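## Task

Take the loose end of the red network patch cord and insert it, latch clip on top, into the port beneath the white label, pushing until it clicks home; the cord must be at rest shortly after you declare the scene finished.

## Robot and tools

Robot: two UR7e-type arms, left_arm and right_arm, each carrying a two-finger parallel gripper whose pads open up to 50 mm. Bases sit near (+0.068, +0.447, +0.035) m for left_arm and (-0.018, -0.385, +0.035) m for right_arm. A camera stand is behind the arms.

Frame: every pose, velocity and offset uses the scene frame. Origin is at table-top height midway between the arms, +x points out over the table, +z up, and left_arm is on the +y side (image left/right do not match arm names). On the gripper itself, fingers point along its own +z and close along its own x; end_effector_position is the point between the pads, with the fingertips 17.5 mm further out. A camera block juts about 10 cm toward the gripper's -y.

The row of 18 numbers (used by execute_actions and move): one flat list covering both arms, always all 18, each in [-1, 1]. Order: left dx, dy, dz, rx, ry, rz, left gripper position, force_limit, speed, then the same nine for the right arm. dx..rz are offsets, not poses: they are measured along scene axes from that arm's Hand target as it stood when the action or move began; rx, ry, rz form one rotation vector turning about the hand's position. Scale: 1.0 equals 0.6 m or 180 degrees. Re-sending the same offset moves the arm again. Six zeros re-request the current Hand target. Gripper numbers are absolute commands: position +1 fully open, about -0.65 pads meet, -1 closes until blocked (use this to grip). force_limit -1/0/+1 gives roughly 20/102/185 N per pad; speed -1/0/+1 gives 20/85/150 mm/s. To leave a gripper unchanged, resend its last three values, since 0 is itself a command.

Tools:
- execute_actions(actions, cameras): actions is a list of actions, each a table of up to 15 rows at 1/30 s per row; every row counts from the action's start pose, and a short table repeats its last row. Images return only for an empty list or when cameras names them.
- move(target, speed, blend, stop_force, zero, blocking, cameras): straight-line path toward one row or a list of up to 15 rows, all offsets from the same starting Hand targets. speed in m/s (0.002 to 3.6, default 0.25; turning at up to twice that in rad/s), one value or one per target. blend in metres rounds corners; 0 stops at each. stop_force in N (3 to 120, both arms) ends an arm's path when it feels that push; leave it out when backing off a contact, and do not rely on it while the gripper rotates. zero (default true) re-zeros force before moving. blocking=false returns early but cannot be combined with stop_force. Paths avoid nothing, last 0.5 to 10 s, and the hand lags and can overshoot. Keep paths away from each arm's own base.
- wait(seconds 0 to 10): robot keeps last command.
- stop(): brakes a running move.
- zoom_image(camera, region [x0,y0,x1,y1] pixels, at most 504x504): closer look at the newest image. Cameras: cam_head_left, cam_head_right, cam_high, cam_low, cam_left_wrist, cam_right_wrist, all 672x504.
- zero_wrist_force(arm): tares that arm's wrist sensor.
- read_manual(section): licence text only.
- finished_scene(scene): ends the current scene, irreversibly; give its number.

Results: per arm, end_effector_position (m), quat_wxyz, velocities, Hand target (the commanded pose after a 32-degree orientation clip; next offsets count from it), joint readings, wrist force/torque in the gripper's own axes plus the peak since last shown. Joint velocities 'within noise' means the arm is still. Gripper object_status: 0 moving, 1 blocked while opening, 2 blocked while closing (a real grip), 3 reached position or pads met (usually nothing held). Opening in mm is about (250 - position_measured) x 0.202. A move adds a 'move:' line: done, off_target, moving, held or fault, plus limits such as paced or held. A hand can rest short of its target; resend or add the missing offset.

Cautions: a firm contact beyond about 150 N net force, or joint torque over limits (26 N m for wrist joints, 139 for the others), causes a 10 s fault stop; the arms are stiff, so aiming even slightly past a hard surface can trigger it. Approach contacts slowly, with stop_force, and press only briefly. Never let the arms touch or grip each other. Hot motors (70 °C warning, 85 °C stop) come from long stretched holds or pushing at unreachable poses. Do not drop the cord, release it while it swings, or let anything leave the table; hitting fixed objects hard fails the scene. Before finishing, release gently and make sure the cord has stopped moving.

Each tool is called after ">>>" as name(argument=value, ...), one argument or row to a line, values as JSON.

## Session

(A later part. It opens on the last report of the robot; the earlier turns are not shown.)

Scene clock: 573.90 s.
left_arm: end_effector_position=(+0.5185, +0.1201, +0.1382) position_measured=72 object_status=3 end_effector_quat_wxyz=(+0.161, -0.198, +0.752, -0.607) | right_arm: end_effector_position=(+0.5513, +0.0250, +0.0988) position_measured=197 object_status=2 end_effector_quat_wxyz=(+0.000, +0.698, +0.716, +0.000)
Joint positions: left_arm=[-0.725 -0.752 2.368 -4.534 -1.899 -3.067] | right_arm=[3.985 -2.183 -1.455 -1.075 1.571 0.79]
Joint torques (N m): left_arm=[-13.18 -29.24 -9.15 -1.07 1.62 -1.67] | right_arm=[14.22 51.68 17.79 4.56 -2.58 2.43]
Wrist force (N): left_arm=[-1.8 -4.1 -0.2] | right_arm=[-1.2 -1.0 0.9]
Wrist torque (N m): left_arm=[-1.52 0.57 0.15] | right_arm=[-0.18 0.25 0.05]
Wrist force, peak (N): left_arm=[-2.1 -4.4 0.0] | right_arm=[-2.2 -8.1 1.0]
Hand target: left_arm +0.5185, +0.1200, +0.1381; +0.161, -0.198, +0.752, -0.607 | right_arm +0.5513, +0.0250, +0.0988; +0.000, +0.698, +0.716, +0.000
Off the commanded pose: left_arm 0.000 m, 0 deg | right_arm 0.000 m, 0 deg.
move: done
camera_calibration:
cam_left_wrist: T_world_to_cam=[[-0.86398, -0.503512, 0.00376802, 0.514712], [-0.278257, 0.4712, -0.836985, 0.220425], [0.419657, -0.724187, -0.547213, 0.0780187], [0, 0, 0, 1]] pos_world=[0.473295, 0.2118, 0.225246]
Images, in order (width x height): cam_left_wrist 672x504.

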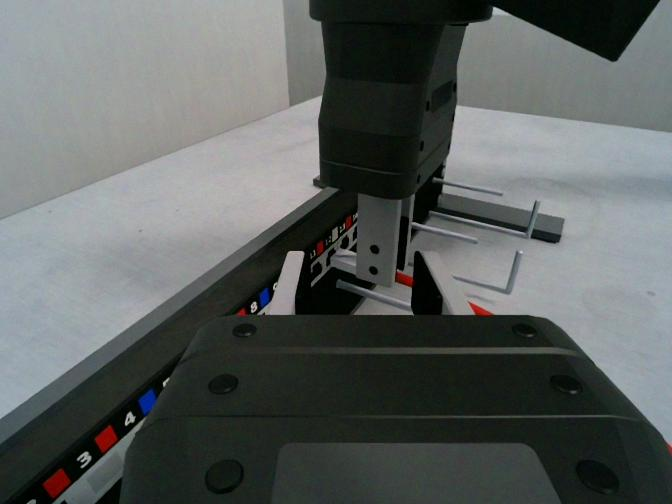

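>>> move(
  target=[0,0,0,0,0,0,0.537,1,-0.5,0.0042,0.0001,0,0,0,0,-1,-0.5,-1],
  speed=0.02,
  cameras=["cam_left_wrist"],
  stop_force=5,
)

>>> zoom_image(
  camera="cam_left_wrist",
  region=[318, 235, 354, 271],
)

>>> zoom_image(
  camera="cam_left_wrist",
  region=[308, 225, 368, 285],
)

Scene clock: 605.20 s.
left_arm: end_effector_position=(+0.5185, +0.1200, +0.1381) position_measured=72 object_status=3 end_effector_quat_wxyz=(+0.161, -0.198, +0.752, -0.607) | right_arm: end_effector_position=(+0.5538, +0.0250, +0.0988) position_measured=197 object_status=2 end_effector_quat_wxyz=(+0.000, +0.698, +0.716, +0.000)
Joint positions: left_arm=[-0.725 -0.751 2.368 -4.534 -1.899 -3.067] | right_arm=[3.983 -2.188 -1.448 -1.078 1.571 0.787]
Joint torques (N m): left_arm=[-11.96 -28.38 -7.99 -1.1 1.5 -1.7] | right_arm=[-10.72 39.24 31.82 0.98 -1.98 -2.54]
Wrist force (N): left_arm=[-2.0 -4.3 -0.2] | right_arm=[-1.0 -1.0 1.0]
Wrist torque (N m): left_arm=[-1.55 0.60 0.16] | right_arm=[-0.17 0.21 0.23]
Wrist force, peak (N): left_arm=[-2.0 -4.5 -0.3] | right_arm=[-1.4 -1.1 1.1]
Hand target: left_arm +0.5185, +0.1200, +0.1381; +0.161, -0.198, +0.752, -0.607 | right_arm +0.5538, +0.0250, +0.0988; +0.000, +0.698, +0.716, +0.000
Off the commanded pose: left_arm 0.000 m, 0 deg | right_arm 0.000 m, 0 deg.
move: done
camera_calibration:
cam_left_wrist: T_world_to_cam=[[-0.86398, -0.503512, 0.00376802, 0.514662], [-0.278257, 0.4712, -0.836985, 0.220472], [0.419657, -0.724187, -0.547213, 0.0779463], [0, 0, 0, 1]] pos_world=[0.473295, 0.2117, 0.225246]
Images, in order (width x height): cam_left_wrist 672x504.

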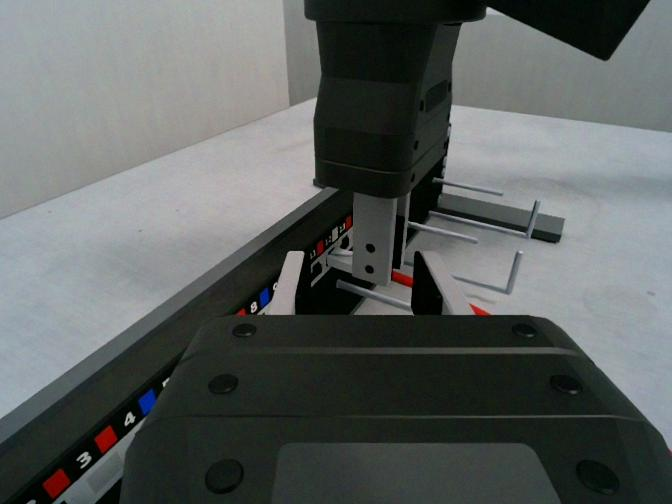

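Scaled by 14.000.

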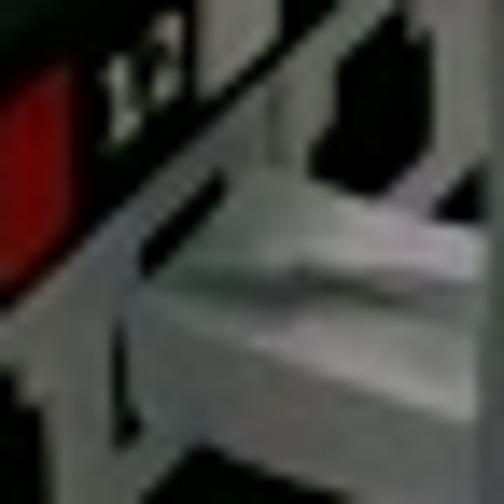

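Scaled by 8.400.

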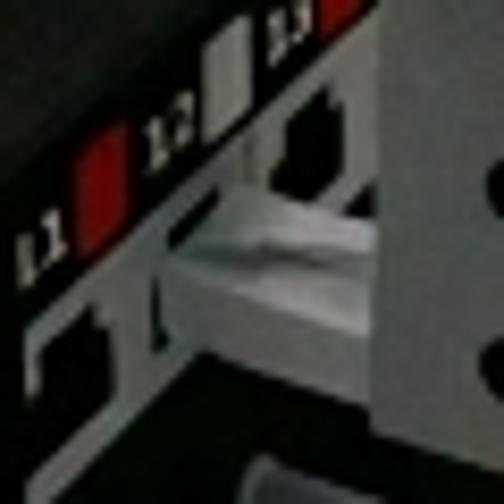

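>>> move(
  target=[
    [0,0,0,0,0,0,0.537,1,-0.5,-0.0008,0,-0.0018,0,0,0,-1,-0.5,-1],
    [0,0,0,0,0,0,0.537,1,-0.5,0.0075,0.0002,-0.0018,0,0,0,-1,-0.5,-1],
  ],
  speed=[0.02,0.01],
  cameras=["cam_left_wrist"],
  stop_force=5,
)

>>> zoom_image(
  camera="cam_left_wrist",
  region=[318, 235, 354, 271],
)

Scene clock: 621.10 s.
left_arm: end_effector_position=(+0.5185, +0.1200, +0.1381) position_measured=72 object_status=3 end_effector_quat_wxyz=(+0.161, -0.198, +0.752, -0.607) | right_arm: end_effector_position=(+0.5543, +0.0251, +0.0978) position_measured=197 object_status=2 end_effector_quat_wxyz=(+0.000, +0.698, +0.716, +0.000)
Joint positions: left_arm=[-0.725 -0.751 2.368 -4.534 -1.899 -3.067] | right_arm=[3.982 -2.19 -1.447 -1.076 1.571 0.787]
Joint torques (N m): left_arm=[-12.76 -29.54 -8.52 -1.79 1.55 -1.58] | right_arm=[12.24 52.54 17.94 5.29 -1.95 2.32]
Wrist force (N): left_arm=[-1.8 -4.4 -0.2] | right_arm=[-0.7 -5.3 0.9]
Wrist torque (N m): left_arm=[-1.56 0.57 0.15] | right_arm=[-0.19 0.20 0.23]
Wrist force, peak (N): left_arm=[-2.2 -4.5 -0.1] | right_arm=[-0.1 -10.6 0.6]
Hand target: left_arm +0.5185, +0.1200, +0.1381; +0.161, -0.198, +0.752, -0.607 | right_arm +0.5543, +0.0251, +0.0978; +0.000, +0.698, +0.716, +0.000 (not the last commanded pose)
Off the commanded pose: left_arm 0.000 m, 0 deg | right_arm 0.004 m, 0 deg.
move: contact (right_arm); path passed 1 of 2 targets
camera_calibration:
cam_left_wrist: T_world_to_cam=[[-0.86398, -0.503512, 0.00376802, 0.514662], [-0.278257, 0.4712, -0.836985, 0.220472], [0.419657, -0.724187, -0.547213, 0.0779463], [0, 0, 0, 1]] pos_world=[0.473295, 0.2117, 0.225246]
Images, in order (width x height): cam_left_wrist 672x504.

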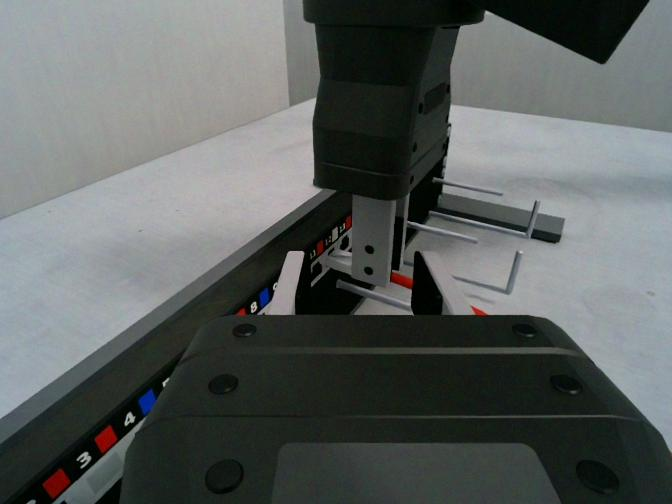

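Scaled by 14.000.

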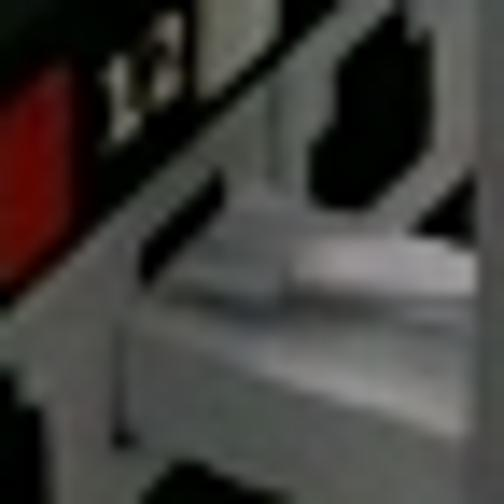

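>>> move(
  target=[
    [0,0,0,0,0,0,0.537,1,-0.5,-0.0017,0.0008,0,0,0,0,-1,-0.5,-1],
    [0,0,0,0,0,0,0.537,1,-0.5,0.0075,0.0010,0,0,0,0,-1,-0.5,-1],
  ],
  speed=[0.02,0.015],
  stop_force=5,
)

>>> move(
  target=[
    [0,0,0,0,0,0,0.537,1,-0.5,-0.0017,0,-0.0008,0,0,0,-1,-0.5,-1],
    [0,0,0,0,0,0,0.537,1,-0.5,0.0075,0.0002,-0.0008,0,0,0,-1,-0.5,-1],
  ],
  speed=[0.02,0.015],
  stop_force=5,
)

>>> move(
  target=[
    [0,0,0,0,0,0,0.537,1,-0.5,-0.0017,-0.0008,0,0,0,0,-1,-0.5,-1],
    [0,0,0,0,0,0,0.537,1,-0.5,0.0075,-0.0006,0,0,0,0,-1,-0.5,-1],
  ],
  speed=[0.02,0.015],
  stop_force=5,
  cameras=["cam_left_wrist","cam_right_wrist"],
)

>>> zoom_image(
  camera="cam_left_wrist",
  region=[318, 235, 354, 271],
)

Scene clock: 641.23 s.
left_arm: end_effector_position=(+0.5185, +0.1200, +0.1381) position_measured=72 object_status=3 end_effector_quat_wxyz=(+0.161, -0.198, +0.752, -0.607) | right_arm: end_effector_position=(+0.5551, +0.0257, +0.0978) position_measured=197 object_status=2 end_effector_quat_wxyz=(+0.000, +0.698, +0.716, +0.000)
Joint positions: left_arm=[-0.725 -0.751 2.368 -4.534 -1.899 -3.067] | right_arm=[3.982 -2.192 -1.443 -1.078 1.571 0.786]
Joint torques (N m): left_arm=[-12.75 -30.24 -8.52 -2.38 1.46 -1.71] | right_arm=[13.83 53.48 18.42 5.09 -2.23 2.16]
Wrist force (N): left_arm=[-1.9 -4.2 -0.4] | right_arm=[-1.5 -3.7 1.2]
Wrist torque (N m): left_arm=[-1.54 0.59 0.16] | right_arm=[-0.07 0.27 0.21]
Wrist force, peak (N): left_arm=[-2.0 -4.5 -0.3] | right_arm=[-1.0 -14.7 -0.1]
Hand target: left_arm +0.5185, +0.1200, +0.1381; +0.161, -0.198, +0.752, -0.607 | right_arm +0.5551, +0.0257, +0.0978; +0.000, +0.698, +0.716, +0.000 (not the last commanded pose)
Off the commanded pose: left_arm 0.000 m, 0 deg | right_arm 0.004 m, 0 deg.
move: contact (right_arm); path passed 1 of 2 targets

Scene clock: 642.67 s.
left_arm: end_effector_position=(+0.5185, +0.1200, +0.1381) position_measured=72 object_status=3 end_effector_quat_wxyz=(+0.161, -0.198, +0.752, -0.607) | right_arm: end_effector_position=(+0.5553, +0.0259, +0.0974) position_measured=197 object_status=2 end_effector_quat_wxyz=(+0.000, +0.698, +0.716, +0.000)
Joint positions: left_arm=[-0.725 -0.751 2.368 -4.534 -1.899 -3.067] | right_arm=[3.982 -2.193 -1.443 -1.077 1.571 0.787]
Joint torques (N m): left_arm=[-13.35 -29.56 -7.87 -2.53 1.47 -1.61] | right_arm=[13.5 54.95 19.19 5.39 -2.09 2.31]
Wrist force (N): left_arm=[-1.5 -4.1 -0.2] | right_arm=[-2.4 -5.9 1.1]
Wrist torque (N m): left_arm=[-1.53 0.53 0.16] | right_arm=[-0.14 0.23 0.23]
Wrist force, peak (N): left_arm=[-2.1 -4.4 -0.4] | right_arm=[-1.8 -15.0 -0.9]
Hand target: left_arm +0.5185, +0.1200, +0.1381; +0.161, -0.198, +0.752, -0.607 | right_arm +0.5553, +0.0259, +0.0974; +0.000, +0.698, +0.716, +0.000 (not the last commanded pose)
Off the commanded pose: left_arm 0.000 m, 0 deg | right_arm 0.004 m, 0 deg.
move: contact (right_arm); path passed 1 of 2 targets

Scene clock: 643.67 s.
left_arm: end_effector_position=(+0.5185, +0.1200, +0.1381) position_measured=72 object_status=3 end_effector_quat_wxyz=(+0.161, -0.198, +0.752, -0.607) | right_arm: end_effector_position=(+0.5551, +0.0259, +0.0975) position_measured=197 object_status=2 end_effector_quat_wxyz=(+0.000, +0.698, +0.716, +0.000)
Joint positions: left_arm=[-0.725 -0.751 2.368 -4.534 -1.899 -3.067] | right_arm=[3.982 -2.192 -1.444 -1.077 1.571 0.787]
Joint torques (N m): left_arm=[-13.39 -29.94 -8.15 -2.79 1.5 -1.46] | right_arm=[-4.06 39.05 31.73 1.61 -2.08 -2.13]
Wrist force (N): left_arm=[-1.9 -4.3 -0.3] | right_arm=[-2.9 -2.6 0.9]
Wrist torque (N m): left_arm=[-1.55 0.58 0.16] | right_arm=[-0.13 0.24 0.20]
Wrist force, peak (N): left_arm=[-2.3 -4.5 -0.3] | right_arm=[-2.3 -5.8 1.0]
Hand target: left_arm +0.5185, +0.1200, +0.1381; +0.161, -0.198, +0.752, -0.607 | right_arm +0.5551, +0.0258, +0.0975; +0.000, +0.698, +0.716, +0.000 (not the last commanded pose)
Off the commanded pose: left_arm 0.000 m, 0 deg | right_arm 0.005 m, 0 deg.
move: contact (right_arm); path passed 0 of 2 targets
camera_calibration:
cam_left_wrist: T_world_to_cam=[[-0.86398, -0.503512, 0.00376802, 0.514662], [-0.278257, 0.4712, -0.836985, 0.220472], [0.419657, -0.724187, -0.547213, 0.0779463], [0, 0, 0, 1]] pos_world=[0.473295, 0.2117, 0.225246]
cam_right_wrist: T_world_to_cam=[[-0.0128332, 0.999863, 0.0104574, -0.00948914], [0.940411, 0.00851485, 0.339932, -0.540771], [0.339797, 0.0141967, -0.940392, 0.0302951], [0, 0, 0, 1]] pos_world=[0.498131, 0.0136623, 0.212414]
Images, in order (width x height): cam_left_wrist 672x504, cam_right_wrist 672x504.

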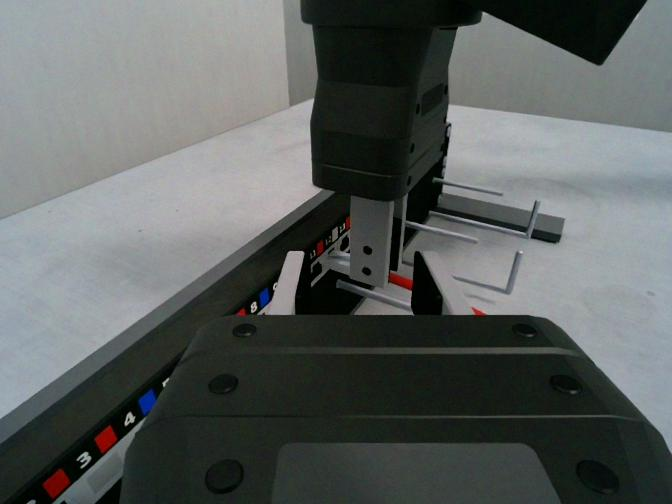

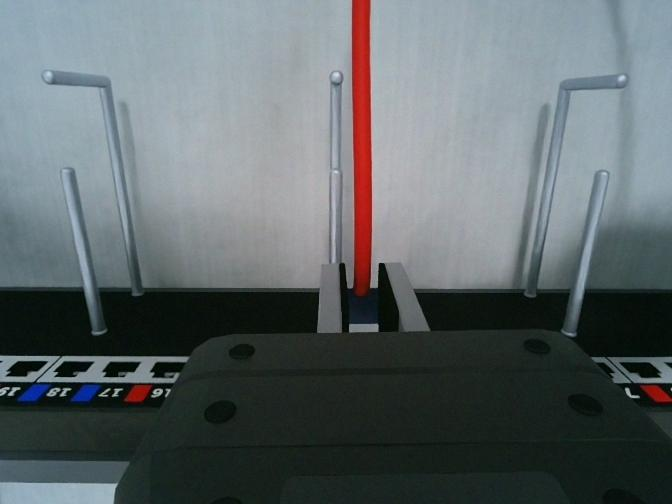

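Scaled by 14.000.

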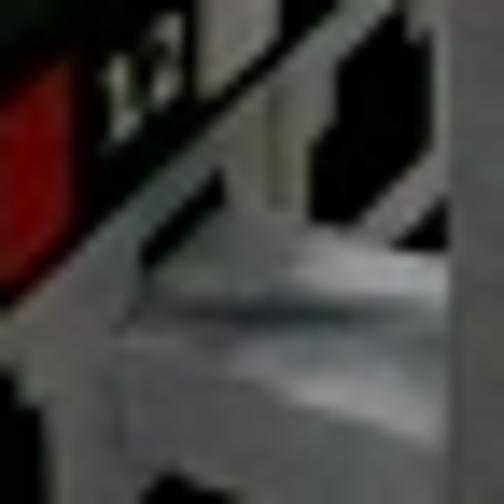

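>>> move(
  target=[
    [0,0,0,0,0,0,0.537,1,-0.5,-0.001,0,0.001,0,0,0,-1,-0.5,-1],
    [0,0,0,0,0,0,0.537,1,-0.5,0.0075,0.0002,0.001,0,0,0,-1,-0.5,-1],
  ],
  speed=[0.02,0.015],
  stop_force=7,
)

>>> move(
  target=[
    [0,0,0,0,0,0,0.537,1,-0.5,-0.001,0,0.001,0,0,0,-1,-0.5,-1],
    [0,0,0,0,0,0,0.537,1,-0.5,0.0075,0.0002,0.001,0,0,0,-1,-0.5,-1],
  ],
  speed=[0.02,0.015],
  stop_force=7,
  cameras=["cam_left_wrist","cam_right_wrist"],
)

>>> zoom_image(
  camera="cam_left_wrist",
  region=[308, 225, 368, 285],
)

>>> zoom_image(
  camera="cam_right_wrist",
  region=[290, 220, 430, 340],
)

Scene clock: 659.03 s.
left_arm: end_effector_position=(+0.5185, +0.1200, +0.1381) position_measured=72 object_status=3 end_effector_quat_wxyz=(+0.161, -0.198, +0.752, -0.607) | right_arm: end_effector_position=(+0.5554, +0.0259, +0.0979) position_measured=197 object_status=2 end_effector_quat_wxyz=(+0.000, +0.698, +0.716, +0.000)
Joint positions: left_arm=[-0.725 -0.751 2.368 -4.534 -1.899 -3.067] | right_arm=[3.982 -2.192 -1.442 -1.078 1.571 0.786]
Joint torques (N m): left_arm=[-12.48 -29.97 -8.9 -3.12 1.56 -1.59] | right_arm=[13.29 54.03 19.86 5.74 -2.39 2.18]
Wrist force (N): left_arm=[-1.8 -4.1 -0.3] | right_arm=[-2.4 -6.8 1.4]
Wrist torque (N m): left_arm=[-1.52 0.57 0.15] | right_arm=[-0.06 0.23 0.24]
Wrist force, peak (N): left_arm=[-2.1 -4.7 -0.1] | right_arm=[-2.5 -14.1 0.6]
Hand target: left_arm +0.5185, +0.1200, +0.1381; +0.161, -0.198, +0.752, -0.607 | right_arm +0.5554, +0.0259, +0.0979; +0.000, +0.698, +0.716, +0.000 (not the last commanded pose)
Off the commanded pose: left_arm 0.000 m, 0 deg | right_arm 0.004 m, 0 deg.
move: contact (right_arm); path passed 1 of 2 targets

Scene clock: 660.43 s.
left_arm: end_effector_position=(+0.5185, +0.1200, +0.1381) position_measured=72 object_status=3 end_effector_quat_wxyz=(+0.161, -0.198, +0.752, -0.607) | right_arm: end_effector_position=(+0.5557, +0.0260, +0.0985) position_measured=197 object_status=2 end_effector_quat_wxyz=(+0.000, +0.698, +0.716, +0.000)
Joint positions: left_arm=[-0.725 -0.751 2.368 -4.534 -1.899 -3.067] | right_arm=[3.982 -2.193 -1.44 -1.08 1.571 0.786]
Joint torques (N m): left_arm=[-12.98 -30.93 -8.37 -3.37 1.49 -1.49] | right_arm=[12.7 53.75 20.89 5.54 -2.48 2.12]
Wrist force (N): left_arm=[-1.9 -4.2 -0.1] | right_arm=[-1.0 -5.0 2.5]
Wrist torque (N m): left_arm=[-1.53 0.58 0.16] | right_arm=[-0.09 0.12 0.24]
Wrist force, peak (N): left_arm=[-2.1 -4.6 -0.2] | right_arm=[-2.5 -13.7 0.9]
Hand target: left_arm +0.5185, +0.1200, +0.1381; +0.161, -0.198, +0.752, -0.607 | right_arm +0.5557, +0.0260, +0.0985; +0.000, +0.698, +0.716, +0.000 (not the last commanded pose)
Off the commanded pose: left_arm 0.000 m, 0 deg | right_arm 0.004 m, 0 deg.
move: contact (right_arm); path passed 1 of 2 targets
camera_calibration:
cam_left_wrist: T_world_to_cam=[[-0.86398, -0.503512, 0.00376802, 0.514662], [-0.278257, 0.4712, -0.836985, 0.220472], [0.419657, -0.724187, -0.547213, 0.0779463], [0, 0, 0, 1]] pos_world=[0.473295, 0.2117, 0.225246]
cam_right_wrist: T_world_to_cam=[[-0.012705, 0.999865, 0.0103977, -0.00964249], [0.940445, 0.00841592, 0.339842, -0.541672], [0.339709, 0.0140962, -0.940425, 0.0310823], [0, 0, 0, 1]] pos_world=[0.498731, 0.0137617, 0.213414]
Images, in order (width x height): cam_left_wrist 672x504, cam_right_wrist 672x504.

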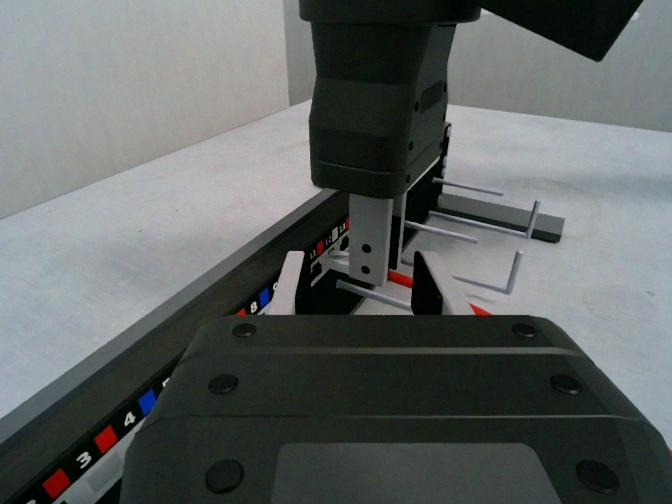

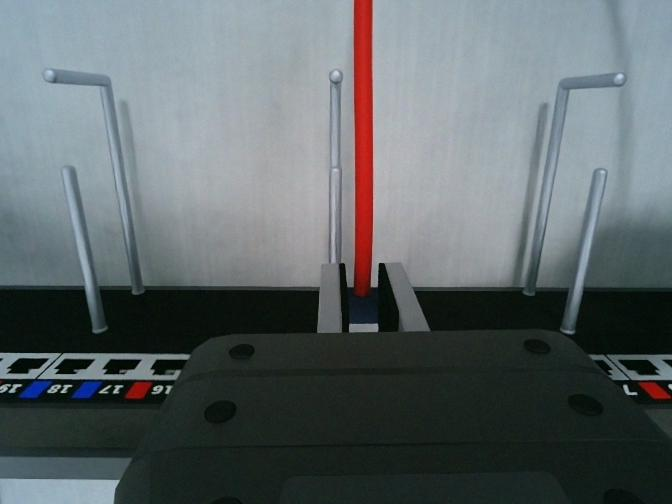

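Scaled by 8.400.

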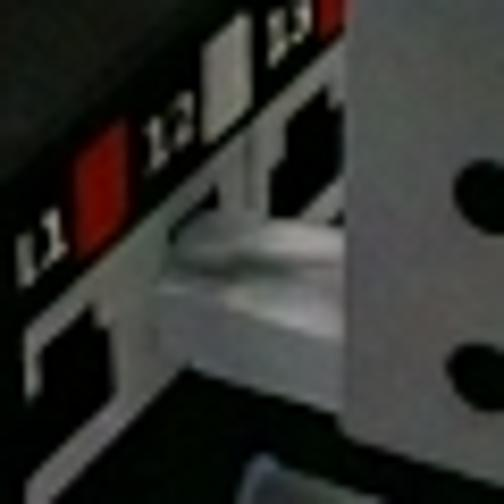

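Scaled by 3.600.

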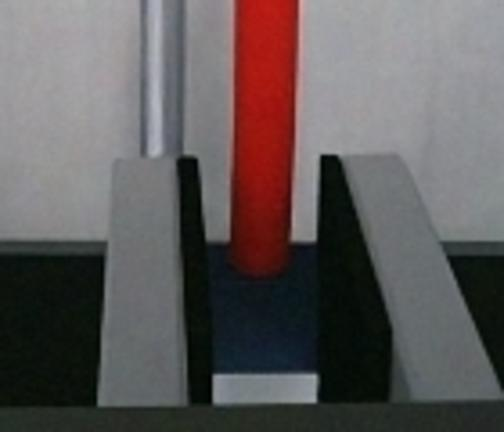

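>>> move(
  target=[0,0,0,0,0,0,0.537,1,-0.5,0.006,0.0002,0,0,0,0,-1,-0.5,-1],
  speed=0.01,
  stop_force=20,
  cameras=["cam_left_wrist","cam_right_wrist"],
)

>>> zoom_image(
  camera="cam_left_wrist",
  region=[308, 225, 368, 285],
)

>>> zoom_image(
  camera="cam_right_wrist",
  region=[290, 220, 430, 340],
)

Scene clock: 672.03 s.
left_arm: end_effector_position=(+0.5185, +0.1200, +0.1381) position_measured=72 object_status=3 end_effector_quat_wxyz=(+0.161, -0.198, +0.752, -0.607) | right_arm: end_effector_position=(+0.5593, +0.0261, +0.0985) position_measured=197 object_status=2 end_effector_quat_wxyz=(+0.000, +0.698, +0.716, +0.000)
Joint positions: left_arm=[-0.725 -0.751 2.368 -4.534 -1.899 -3.067] | right_arm=[3.978 -2.199 -1.429 -1.085 1.571 0.783]
Joint torques (N m): left_arm=[-11.65 -30.99 -8.05 -3.8 1.57 -1.46] | right_arm=[-15.24 40.77 37.35 4.57 -2.78 -2.93]
Wrist force (N): left_arm=[-1.9 -4.4 0.1] | right_arm=[-2.3 -18.5 2.5]
Wrist torque (N m): left_arm=[-1.57 0.58 0.16] | right_arm=[-0.10 0.11 0.31]
Wrist force, peak (N): left_arm=[-2.1 -4.5 -0.3] | right_arm=[-2.3 -18.6 2.3]
Hand target: left_arm +0.5185, +0.1200, +0.1381; +0.161, -0.198, +0.752, -0.607 | right_arm +0.5593, +0.0261, +0.0985; +0.000, +0.698, +0.716, +0.000
Off the commanded pose: left_arm 0.000 m, 0 deg | right_arm 0.000 m, 0 deg.
move: done
camera_calibration:
cam_left_wrist: T_world_to_cam=[[-0.86398, -0.503512, 0.00376802, 0.514662], [-0.278257, 0.4712, -0.836985, 0.220472], [0.419657, -0.724187, -0.547213, 0.0779463], [0, 0, 0, 1]] pos_world=[0.473295, 0.2117, 0.225246]
cam_right_wrist: T_world_to_cam=[[-0.012705, 0.999865, 0.0103977, -0.00979673], [0.940445, 0.00841592, 0.339842, -0.545059], [0.339709, 0.0140962, -0.940425, 0.0298565], [0, 0, 0, 1]] pos_world=[0.502331, 0.0139617, 0.213414]
Images, in order (width x height): cam_left_wrist 672x504, cam_right_wrist 672x504.

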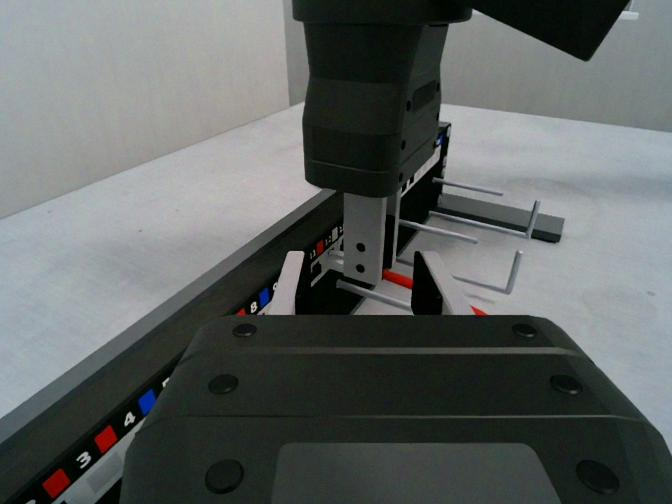

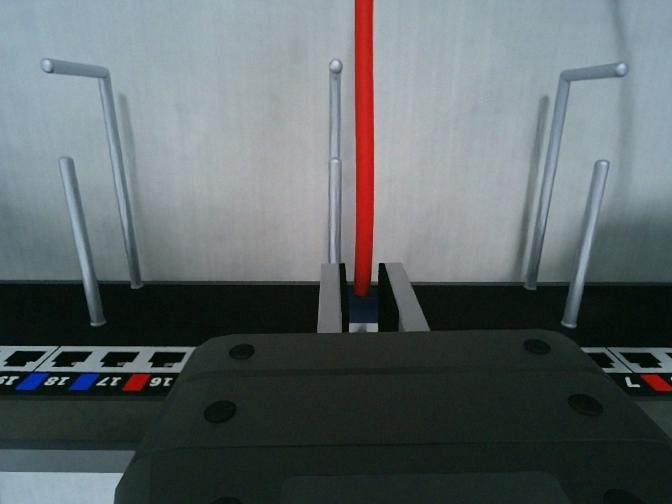

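Scaled by 8.400.

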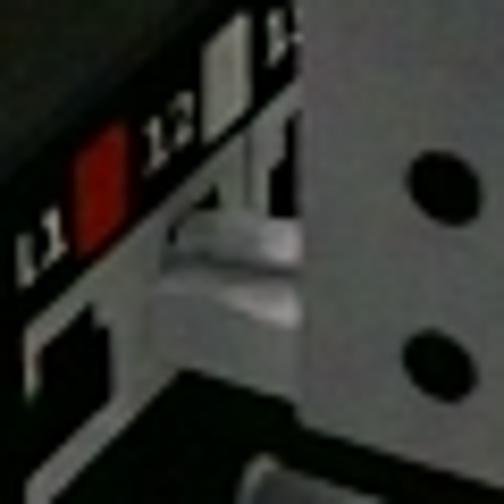

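Scaled by 3.600.

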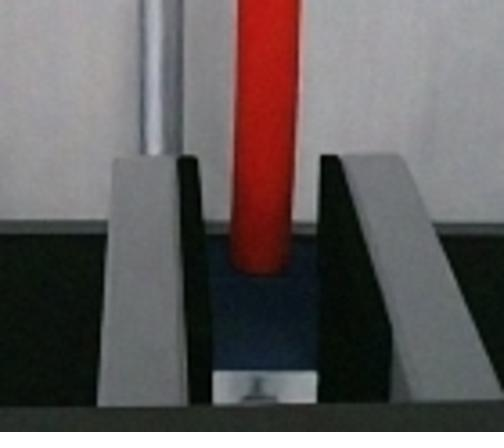

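>>> move(
  target=[0,0,0,0,0,0,0.537,1,-0.5,0.02,0.0005,0,0,0,0,-1,-0.5,-1],
  speed=0.012,
  stop_force=25,
  cameras=["cam_left_wrist","cam_right_wrist"],
)

>>> zoom_image(
  camera="cam_left_wrist",
  region=[308, 225, 368, 285],
)

>>> zoom_image(
  camera="cam_right_wrist",
  region=[290, 220, 430, 340],
)

Scene clock: 681.70 s.
left_arm: end_effector_position=(+0.5185, +0.1200, +0.1381) position_measured=72 object_status=3 end_effector_quat_wxyz=(+0.161, -0.198, +0.752, -0.607) | right_arm: end_effector_position=(+0.5713, +0.0264, +0.0985) position_measured=197 object_status=2 end_effector_quat_wxyz=(+0.000, +0.698, +0.716, +0.000)
Joint positions: left_arm=[-0.725 -0.751 2.368 -4.534 -1.899 -3.067] | right_arm=[3.966 -2.22 -1.392 -1.1 1.571 0.771]
Joint torques (N m): left_arm=[-11.36 -31.57 -8.2 -3.64 1.46 -1.46] | right_arm=[-18.31 44.92 40.03 5.22 -5.71 -2.88]
Wrist force (N): left_arm=[-2.1 -4.2 -0.1] | right_arm=[0.2 -22.5 5.6]
Wrist torque (N m): left_arm=[-1.54 0.61 0.16] | right_arm=[-0.09 0.13 0.26]
Wrist force, peak (N): left_arm=[-2.0 -4.6 -0.1] | right_arm=[-4.3 -25.2 4.5]
Hand target: left_arm +0.5185, +0.1200, +0.1381; +0.161, -0.198, +0.752, -0.607 | right_arm +0.5713, +0.0264, +0.0985; +0.000, +0.698, +0.716, +0.000
Off the commanded pose: left_arm 0.000 m, 0 deg | right_arm 0.000 m, 0 deg.
move: done
camera_calibration:
cam_left_wrist: T_world_to_cam=[[-0.86398, -0.503512, 0.00376802, 0.514662], [-0.278257, 0.4712, -0.836985, 0.220472], [0.419657, -0.724187, -0.547213, 0.0779463], [0, 0, 0, 1]] pos_world=[0.473295, 0.2117, 0.225246]
cam_right_wrist: T_world_to_cam=[[-0.012705, 0.999865, 0.0103977, -0.00994423], [0.940445, 0.00841592, 0.339842, -0.556347], [0.339709, 0.0140962, -0.940425, 0.0257758], [0, 0, 0, 1]] pos_world=[0.514331, 0.0142617, 0.213414]
Images, in order (width x height): cam_left_wrist 672x504, cam_right_wrist 672x504.

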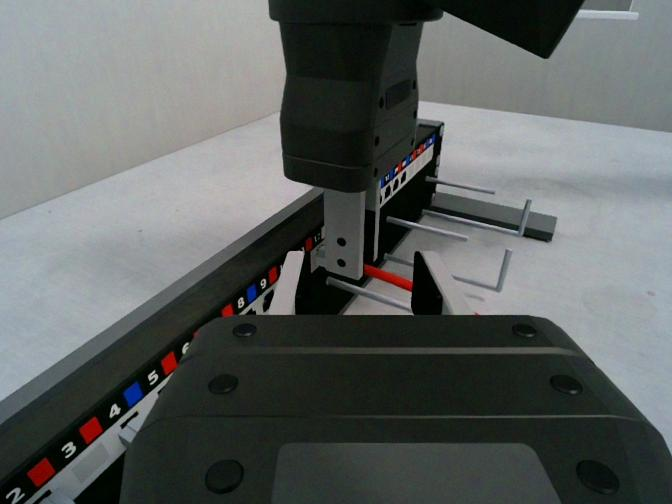

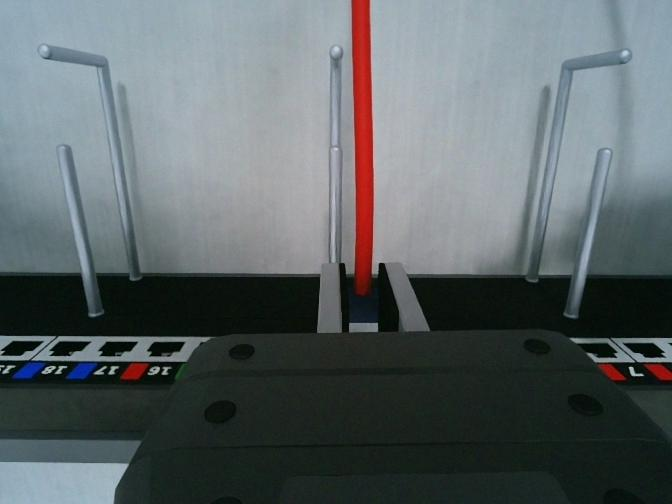

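Scaled by 8.400.

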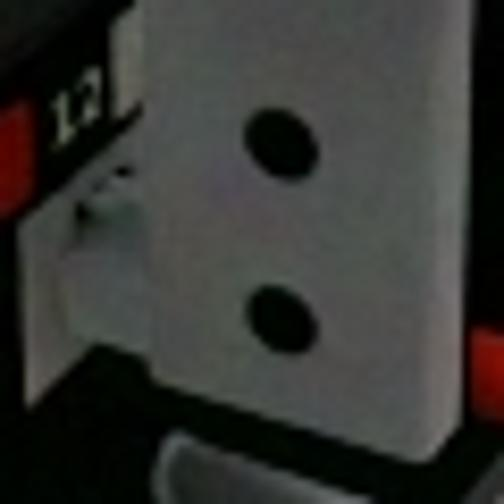

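Scaled by 3.600.

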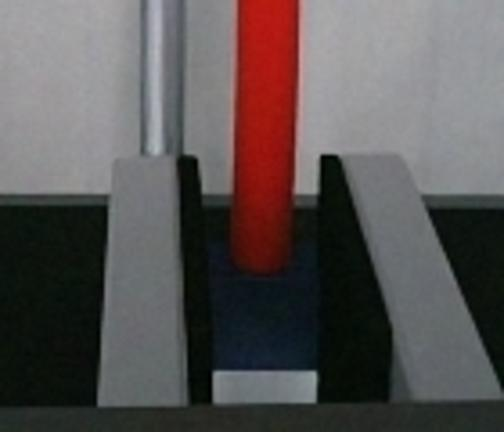

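>>> zoom_image(
  camera="cam_left_wrist",
  region=[290, 220, 374, 290],
)

>>> zoom_image(
  camera="cam_left_wrist",
  region=[0, 380, 200, 504],
)

>>> execute_actions(
  actions=[],
)

>>> zoom_image(
  camera="cam_high",
  region=[215, 220, 455, 410],
)

>>> zoom_image(
  camera="cam_low",
  region=[270, 200, 470, 320],
)

Scaled by 6.000.

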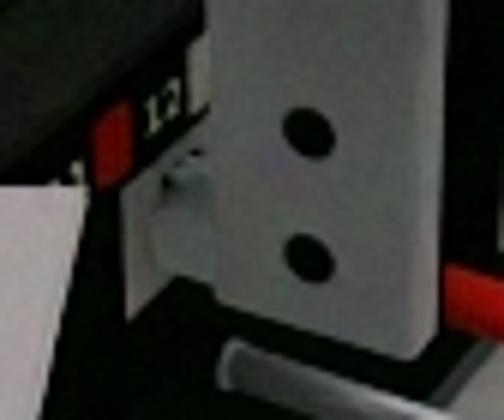

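Scaled by 2.520.

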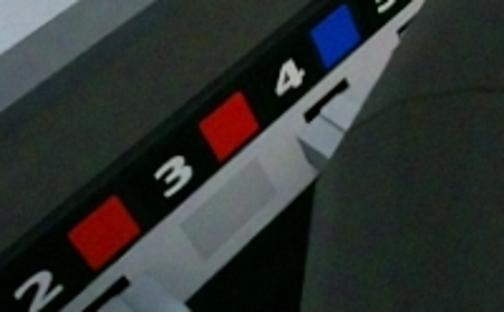

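Scene clock: 697.10 s.
left_arm: end_effector_position=(+0.5185, +0.1200, +0.1381) position_measured=72 object_status=3 end_effector_quat_wxyz=(+0.161, -0.198, +0.752, -0.607) | right_arm: end_effector_position=(+0.5713, +0.0264, +0.0985) position_measured=197 object_status=2 end_effector_quat_wxyz=(+0.000, +0.698, +0.716, +0.000)
Joint positions: left_arm=[-0.725 -0.751 2.368 -4.534 -1.899 -3.067] | right_arm=[3.966 -2.22 -1.392 -1.1 1.571 0.771]
Joint velocities: within noise
Joint torques (N m): left_arm=[-12.47 -31.8 -8.09 -3.65 1.45 -1.41] | right_arm=[-19.2 44.26 40.85 4.9 -6.3 -2.66]
Motor temperatures (°C): left_arm=[33 27 25 36 33 37] | right_arm=[30 31 28 32 30 35]
Wrist force (N): left_arm=[-2.1 -4.0 -0.3] | right_arm=[0.5 -22.5 5.9]
Wrist torque (N m): left_arm=[-1.51 0.61 0.16] | right_arm=[-0.08 0.09 0.26]
Wrist force, peak (N): left_arm=[-2.1 -4.5 -0.4] | right_arm=[0.3 -22.8 5.7]
Hand target: left_arm +0.5185, +0.1200, +0.1381; +0.161, -0.198, +0.752, -0.607 | right_arm +0.5713, +0.0264, +0.0985; +0.000, +0.698, +0.716, +0.000
Tool commands: left_gripper/position=+0.537 left_gripper/force_limit=+1.0 left_gripper/speed=-0.5 right_gripper/position=-1.0 right_gripper/force_limit=-0.5 right_gripper/speed=-1.0
Off the commanded pose: left_arm 0.000 m, 0 deg | right_arm 0.000 m, 0 deg.
camera_calibration:
cam_left_wrist: T_world_to_cam=[[-0.86398, -0.503512, 0.00376802, 0.514662], [-0.278257, 0.4712, -0.836985, 0.220472], [0.419657, -0.724187, -0.547213, 0.0779463], [0, 0, 0, 1]] pos_world=[0.473295, 0.2117, 0.225246]
cam_right_wrist: T_world_to_cam=[[-0.012705, 0.999865, 0.0103977, -0.00994423], [0.940445, 0.00841592, 0.339842, -0.556347], [0.339709, 0.0140962, -0.940425, 0.0257758], [0, 0, 0, 1]] pos_world=[0.514331, 0.0142617, 0.213414]

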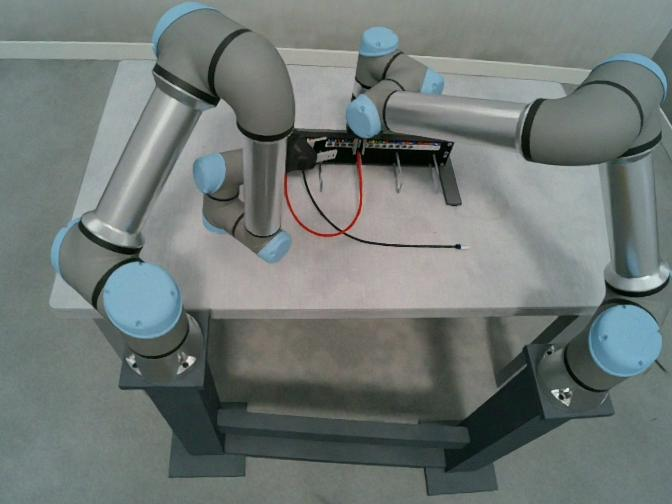

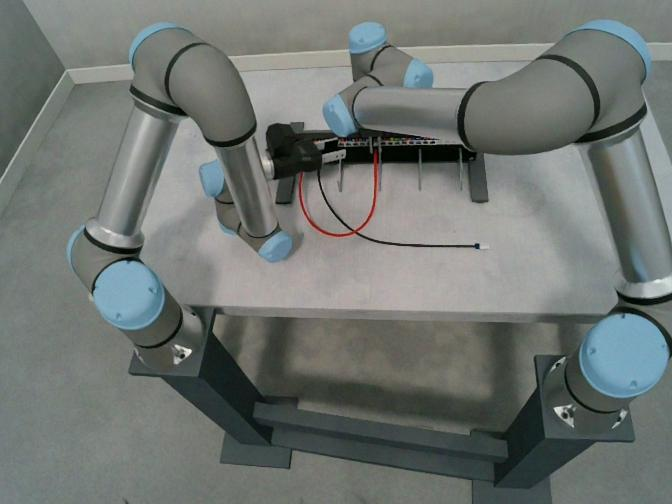

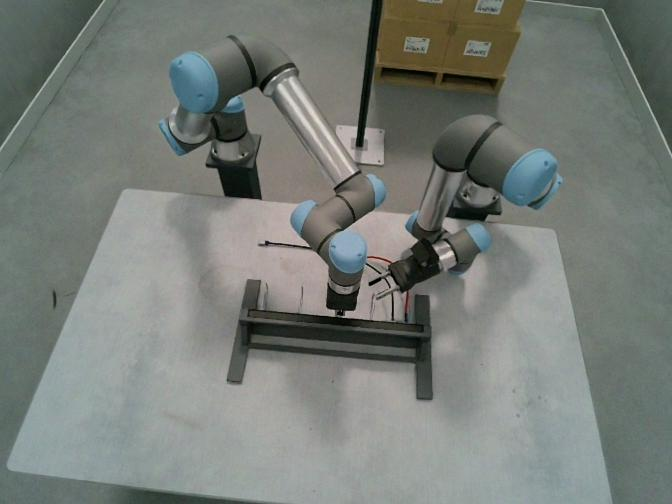

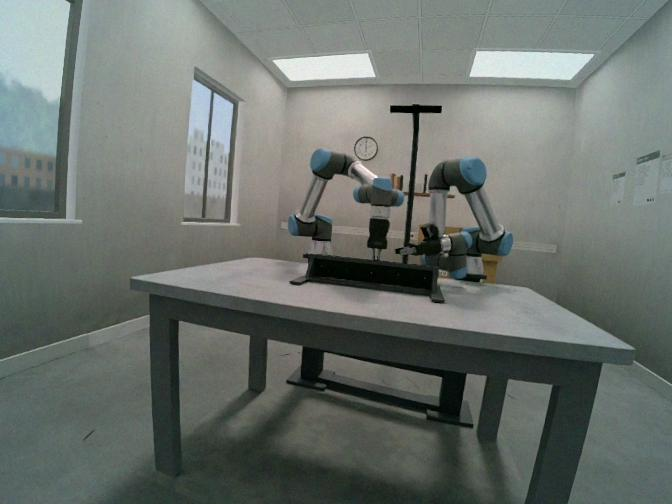

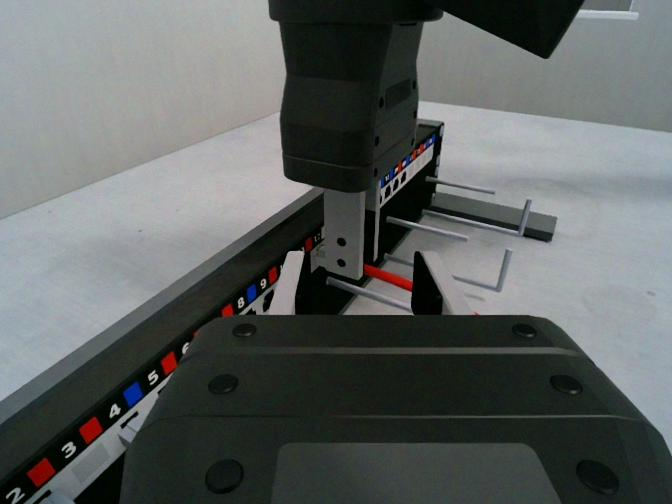

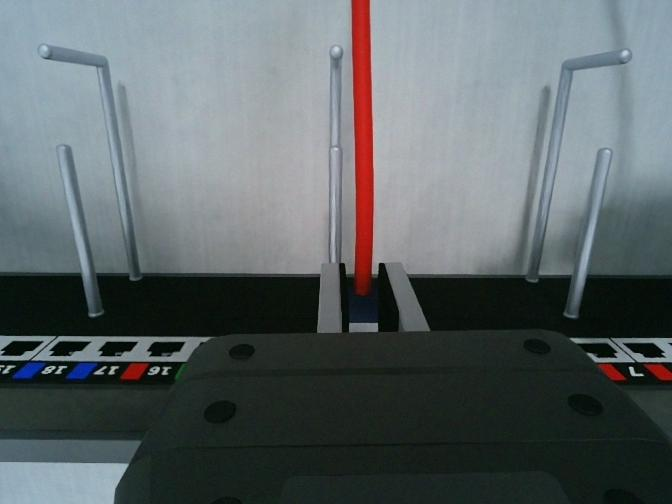

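Scaled by 2.100.

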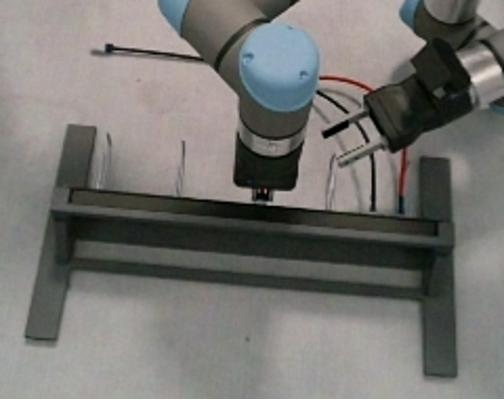

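Scaled by 2.520.

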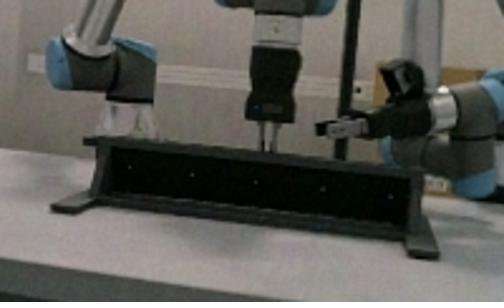

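>>> move(
  target=[
    [-0.164,0.2,0.1865,0,0,0,0.537,1,-0.5,0,0,0,0,0,0,-1,-0.5,-1],
    [-0.064,0.133,0.2365,-0.1433,0.5402,0.6693,0.537,1,-0.5,0,0,0,0,0,0,-1,-0.5,-1],
    [0.1358,0.0333,0.17,-0.1433,0.5402,0.6693,0.537,1,-0.5,0,0,0,0,0,0,-1,-0.5,-1],
  ],
  speed=[0.25,0.4,0.2],
  blend=[0.03,0.02,0],
  cameras=["all"],
)

>>> zoom_image(
  camera="cam_left_wrist",
  region=[200, 150, 500, 375],
)

Scene clock: 742.53 s.
left_arm: end_effector_position=(+0.4272, +0.2353, +0.2537) position_measured=72 object_status=3 end_effector_quat_wxyz=(+0.140, -0.360, +0.709, -0.590) | right_arm: end_effector_position=(+0.5713, +0.0264, +0.0985) position_measured=197 object_status=2 end_effector_quat_wxyz=(+0.000, +0.698, +0.716, +0.000)
Joint positions: left_arm=[-0.85 -1.395 2.848 -4.326 -1.595 -3.372] | right_arm=[3.966 -2.22 -1.392 -1.1 1.571 0.771]
Joint torques (N m): left_arm=[11.82 -5.84 -11.7 -5.04 -1.92 1.22] | right_arm=[-18.26 44.81 40.03 4.92 -6.22 -2.76]
Wrist force (N): left_arm=[-2.0 -3.8 -0.3] | right_arm=[0.2 -22.6 5.5]
Wrist torque (N m): left_arm=[-1.49 0.42 -0.10] | right_arm=[-0.10 0.14 0.26]
Wrist force, peak (N): left_arm=[1.7 -6.5 0.5] | right_arm=[0.2 -22.7 5.9]
Hand target: left_arm +0.4272, +0.2353, +0.2537; +0.140, -0.360, +0.709, -0.590 (not the last commanded pose) | right_arm +0.5713, +0.0264, +0.0985; +0.000, +0.698, +0.716, +0.000
Off the commanded pose: left_arm 0.198 m, 138 deg | right_arm 0.000 m, 0 deg.
move: held (left_arm; a check stopped the path); path passed 1 of 3 targets; limits=held
pose unreachable (left arm): on one or more control steps of this call, first in action 0 (counted from 0), this arm could not follow its commanded pose, so it was not sent that pose on those steps. It may still have moved: this result reports where it is.
cause: moving toward the commanded pose would bring two parts of the arm too close to each other (joints 3 (elbow) and 4 (wrist 1) lie between them).
camera_calibration:
cam_left_wrist: T_world_to_cam=[[-0.692623, -0.683314, 0.230989, 0.404875], [-0.553402, 0.298021, -0.777773, 0.380798], [0.462623, -0.666533, -0.584563, 0.240558], [0, 0, 0, 1]] pos_world=[0.379873, 0.32351, 0.343274]
cam_right_wrist: T_world_to_cam=[[-0.012705, 0.999865, 0.0103977, -0.00994423], [0.940445, 0.00841592, 0.339842, -0.556347], [0.339709, 0.0140962, -0.940425, 0.0257758], [0, 0, 0, 1]] pos_world=[0.514331, 0.0142617, 0.213414]

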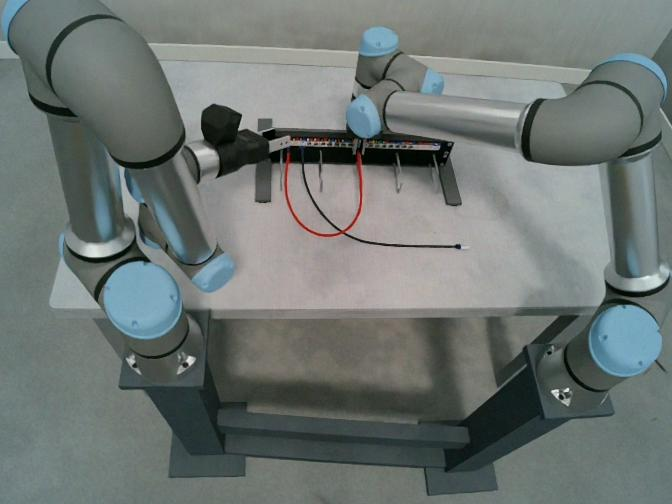

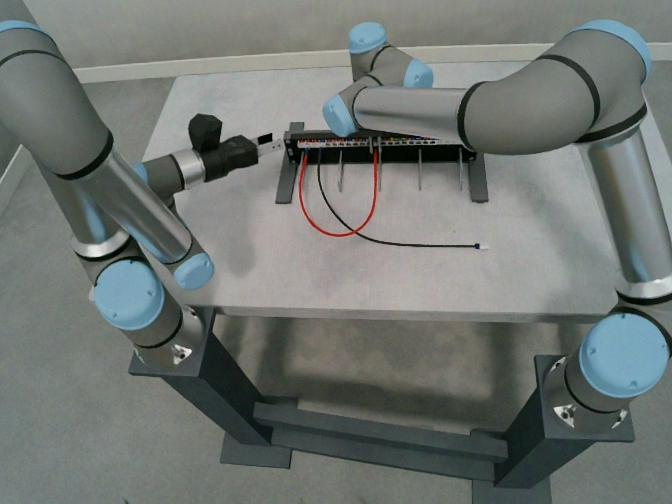

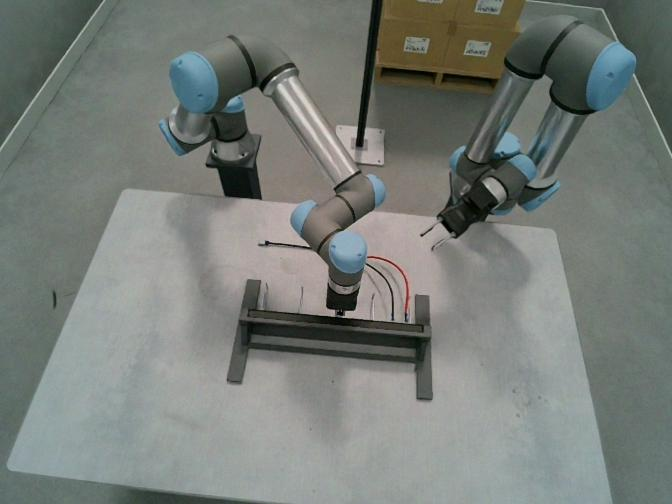

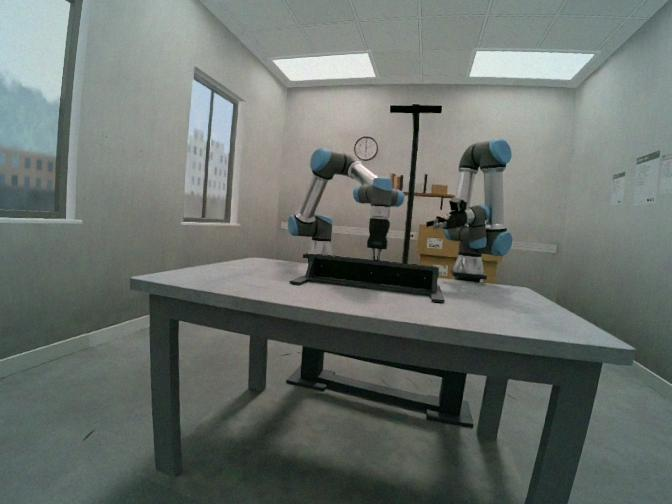

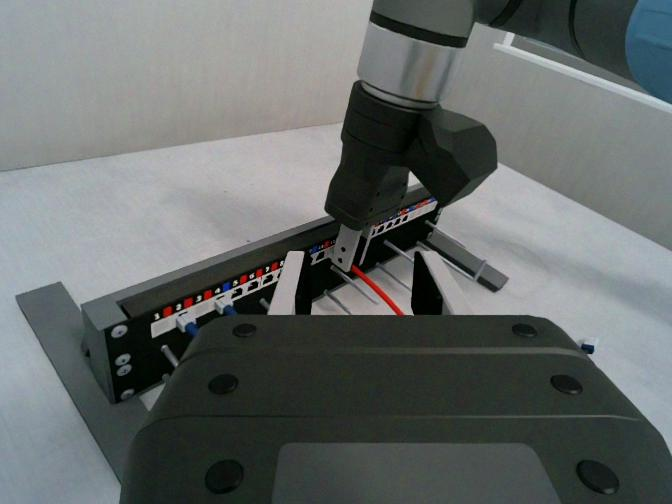

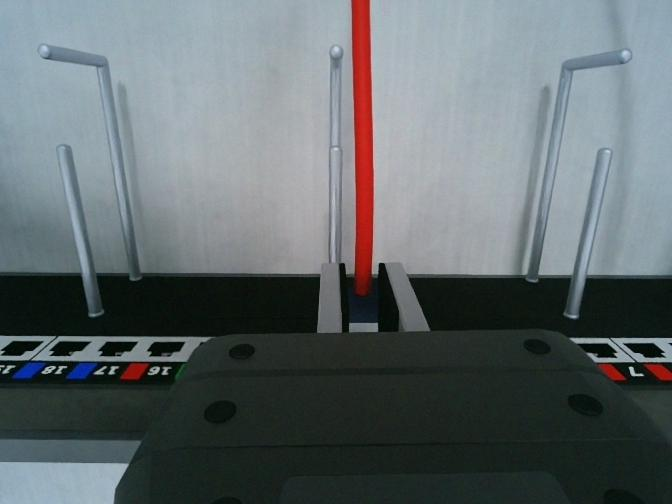

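Scaled by 1.680.

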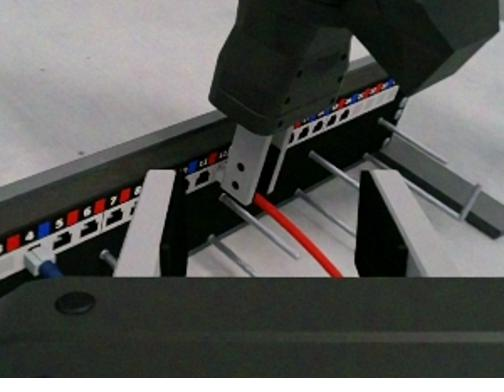

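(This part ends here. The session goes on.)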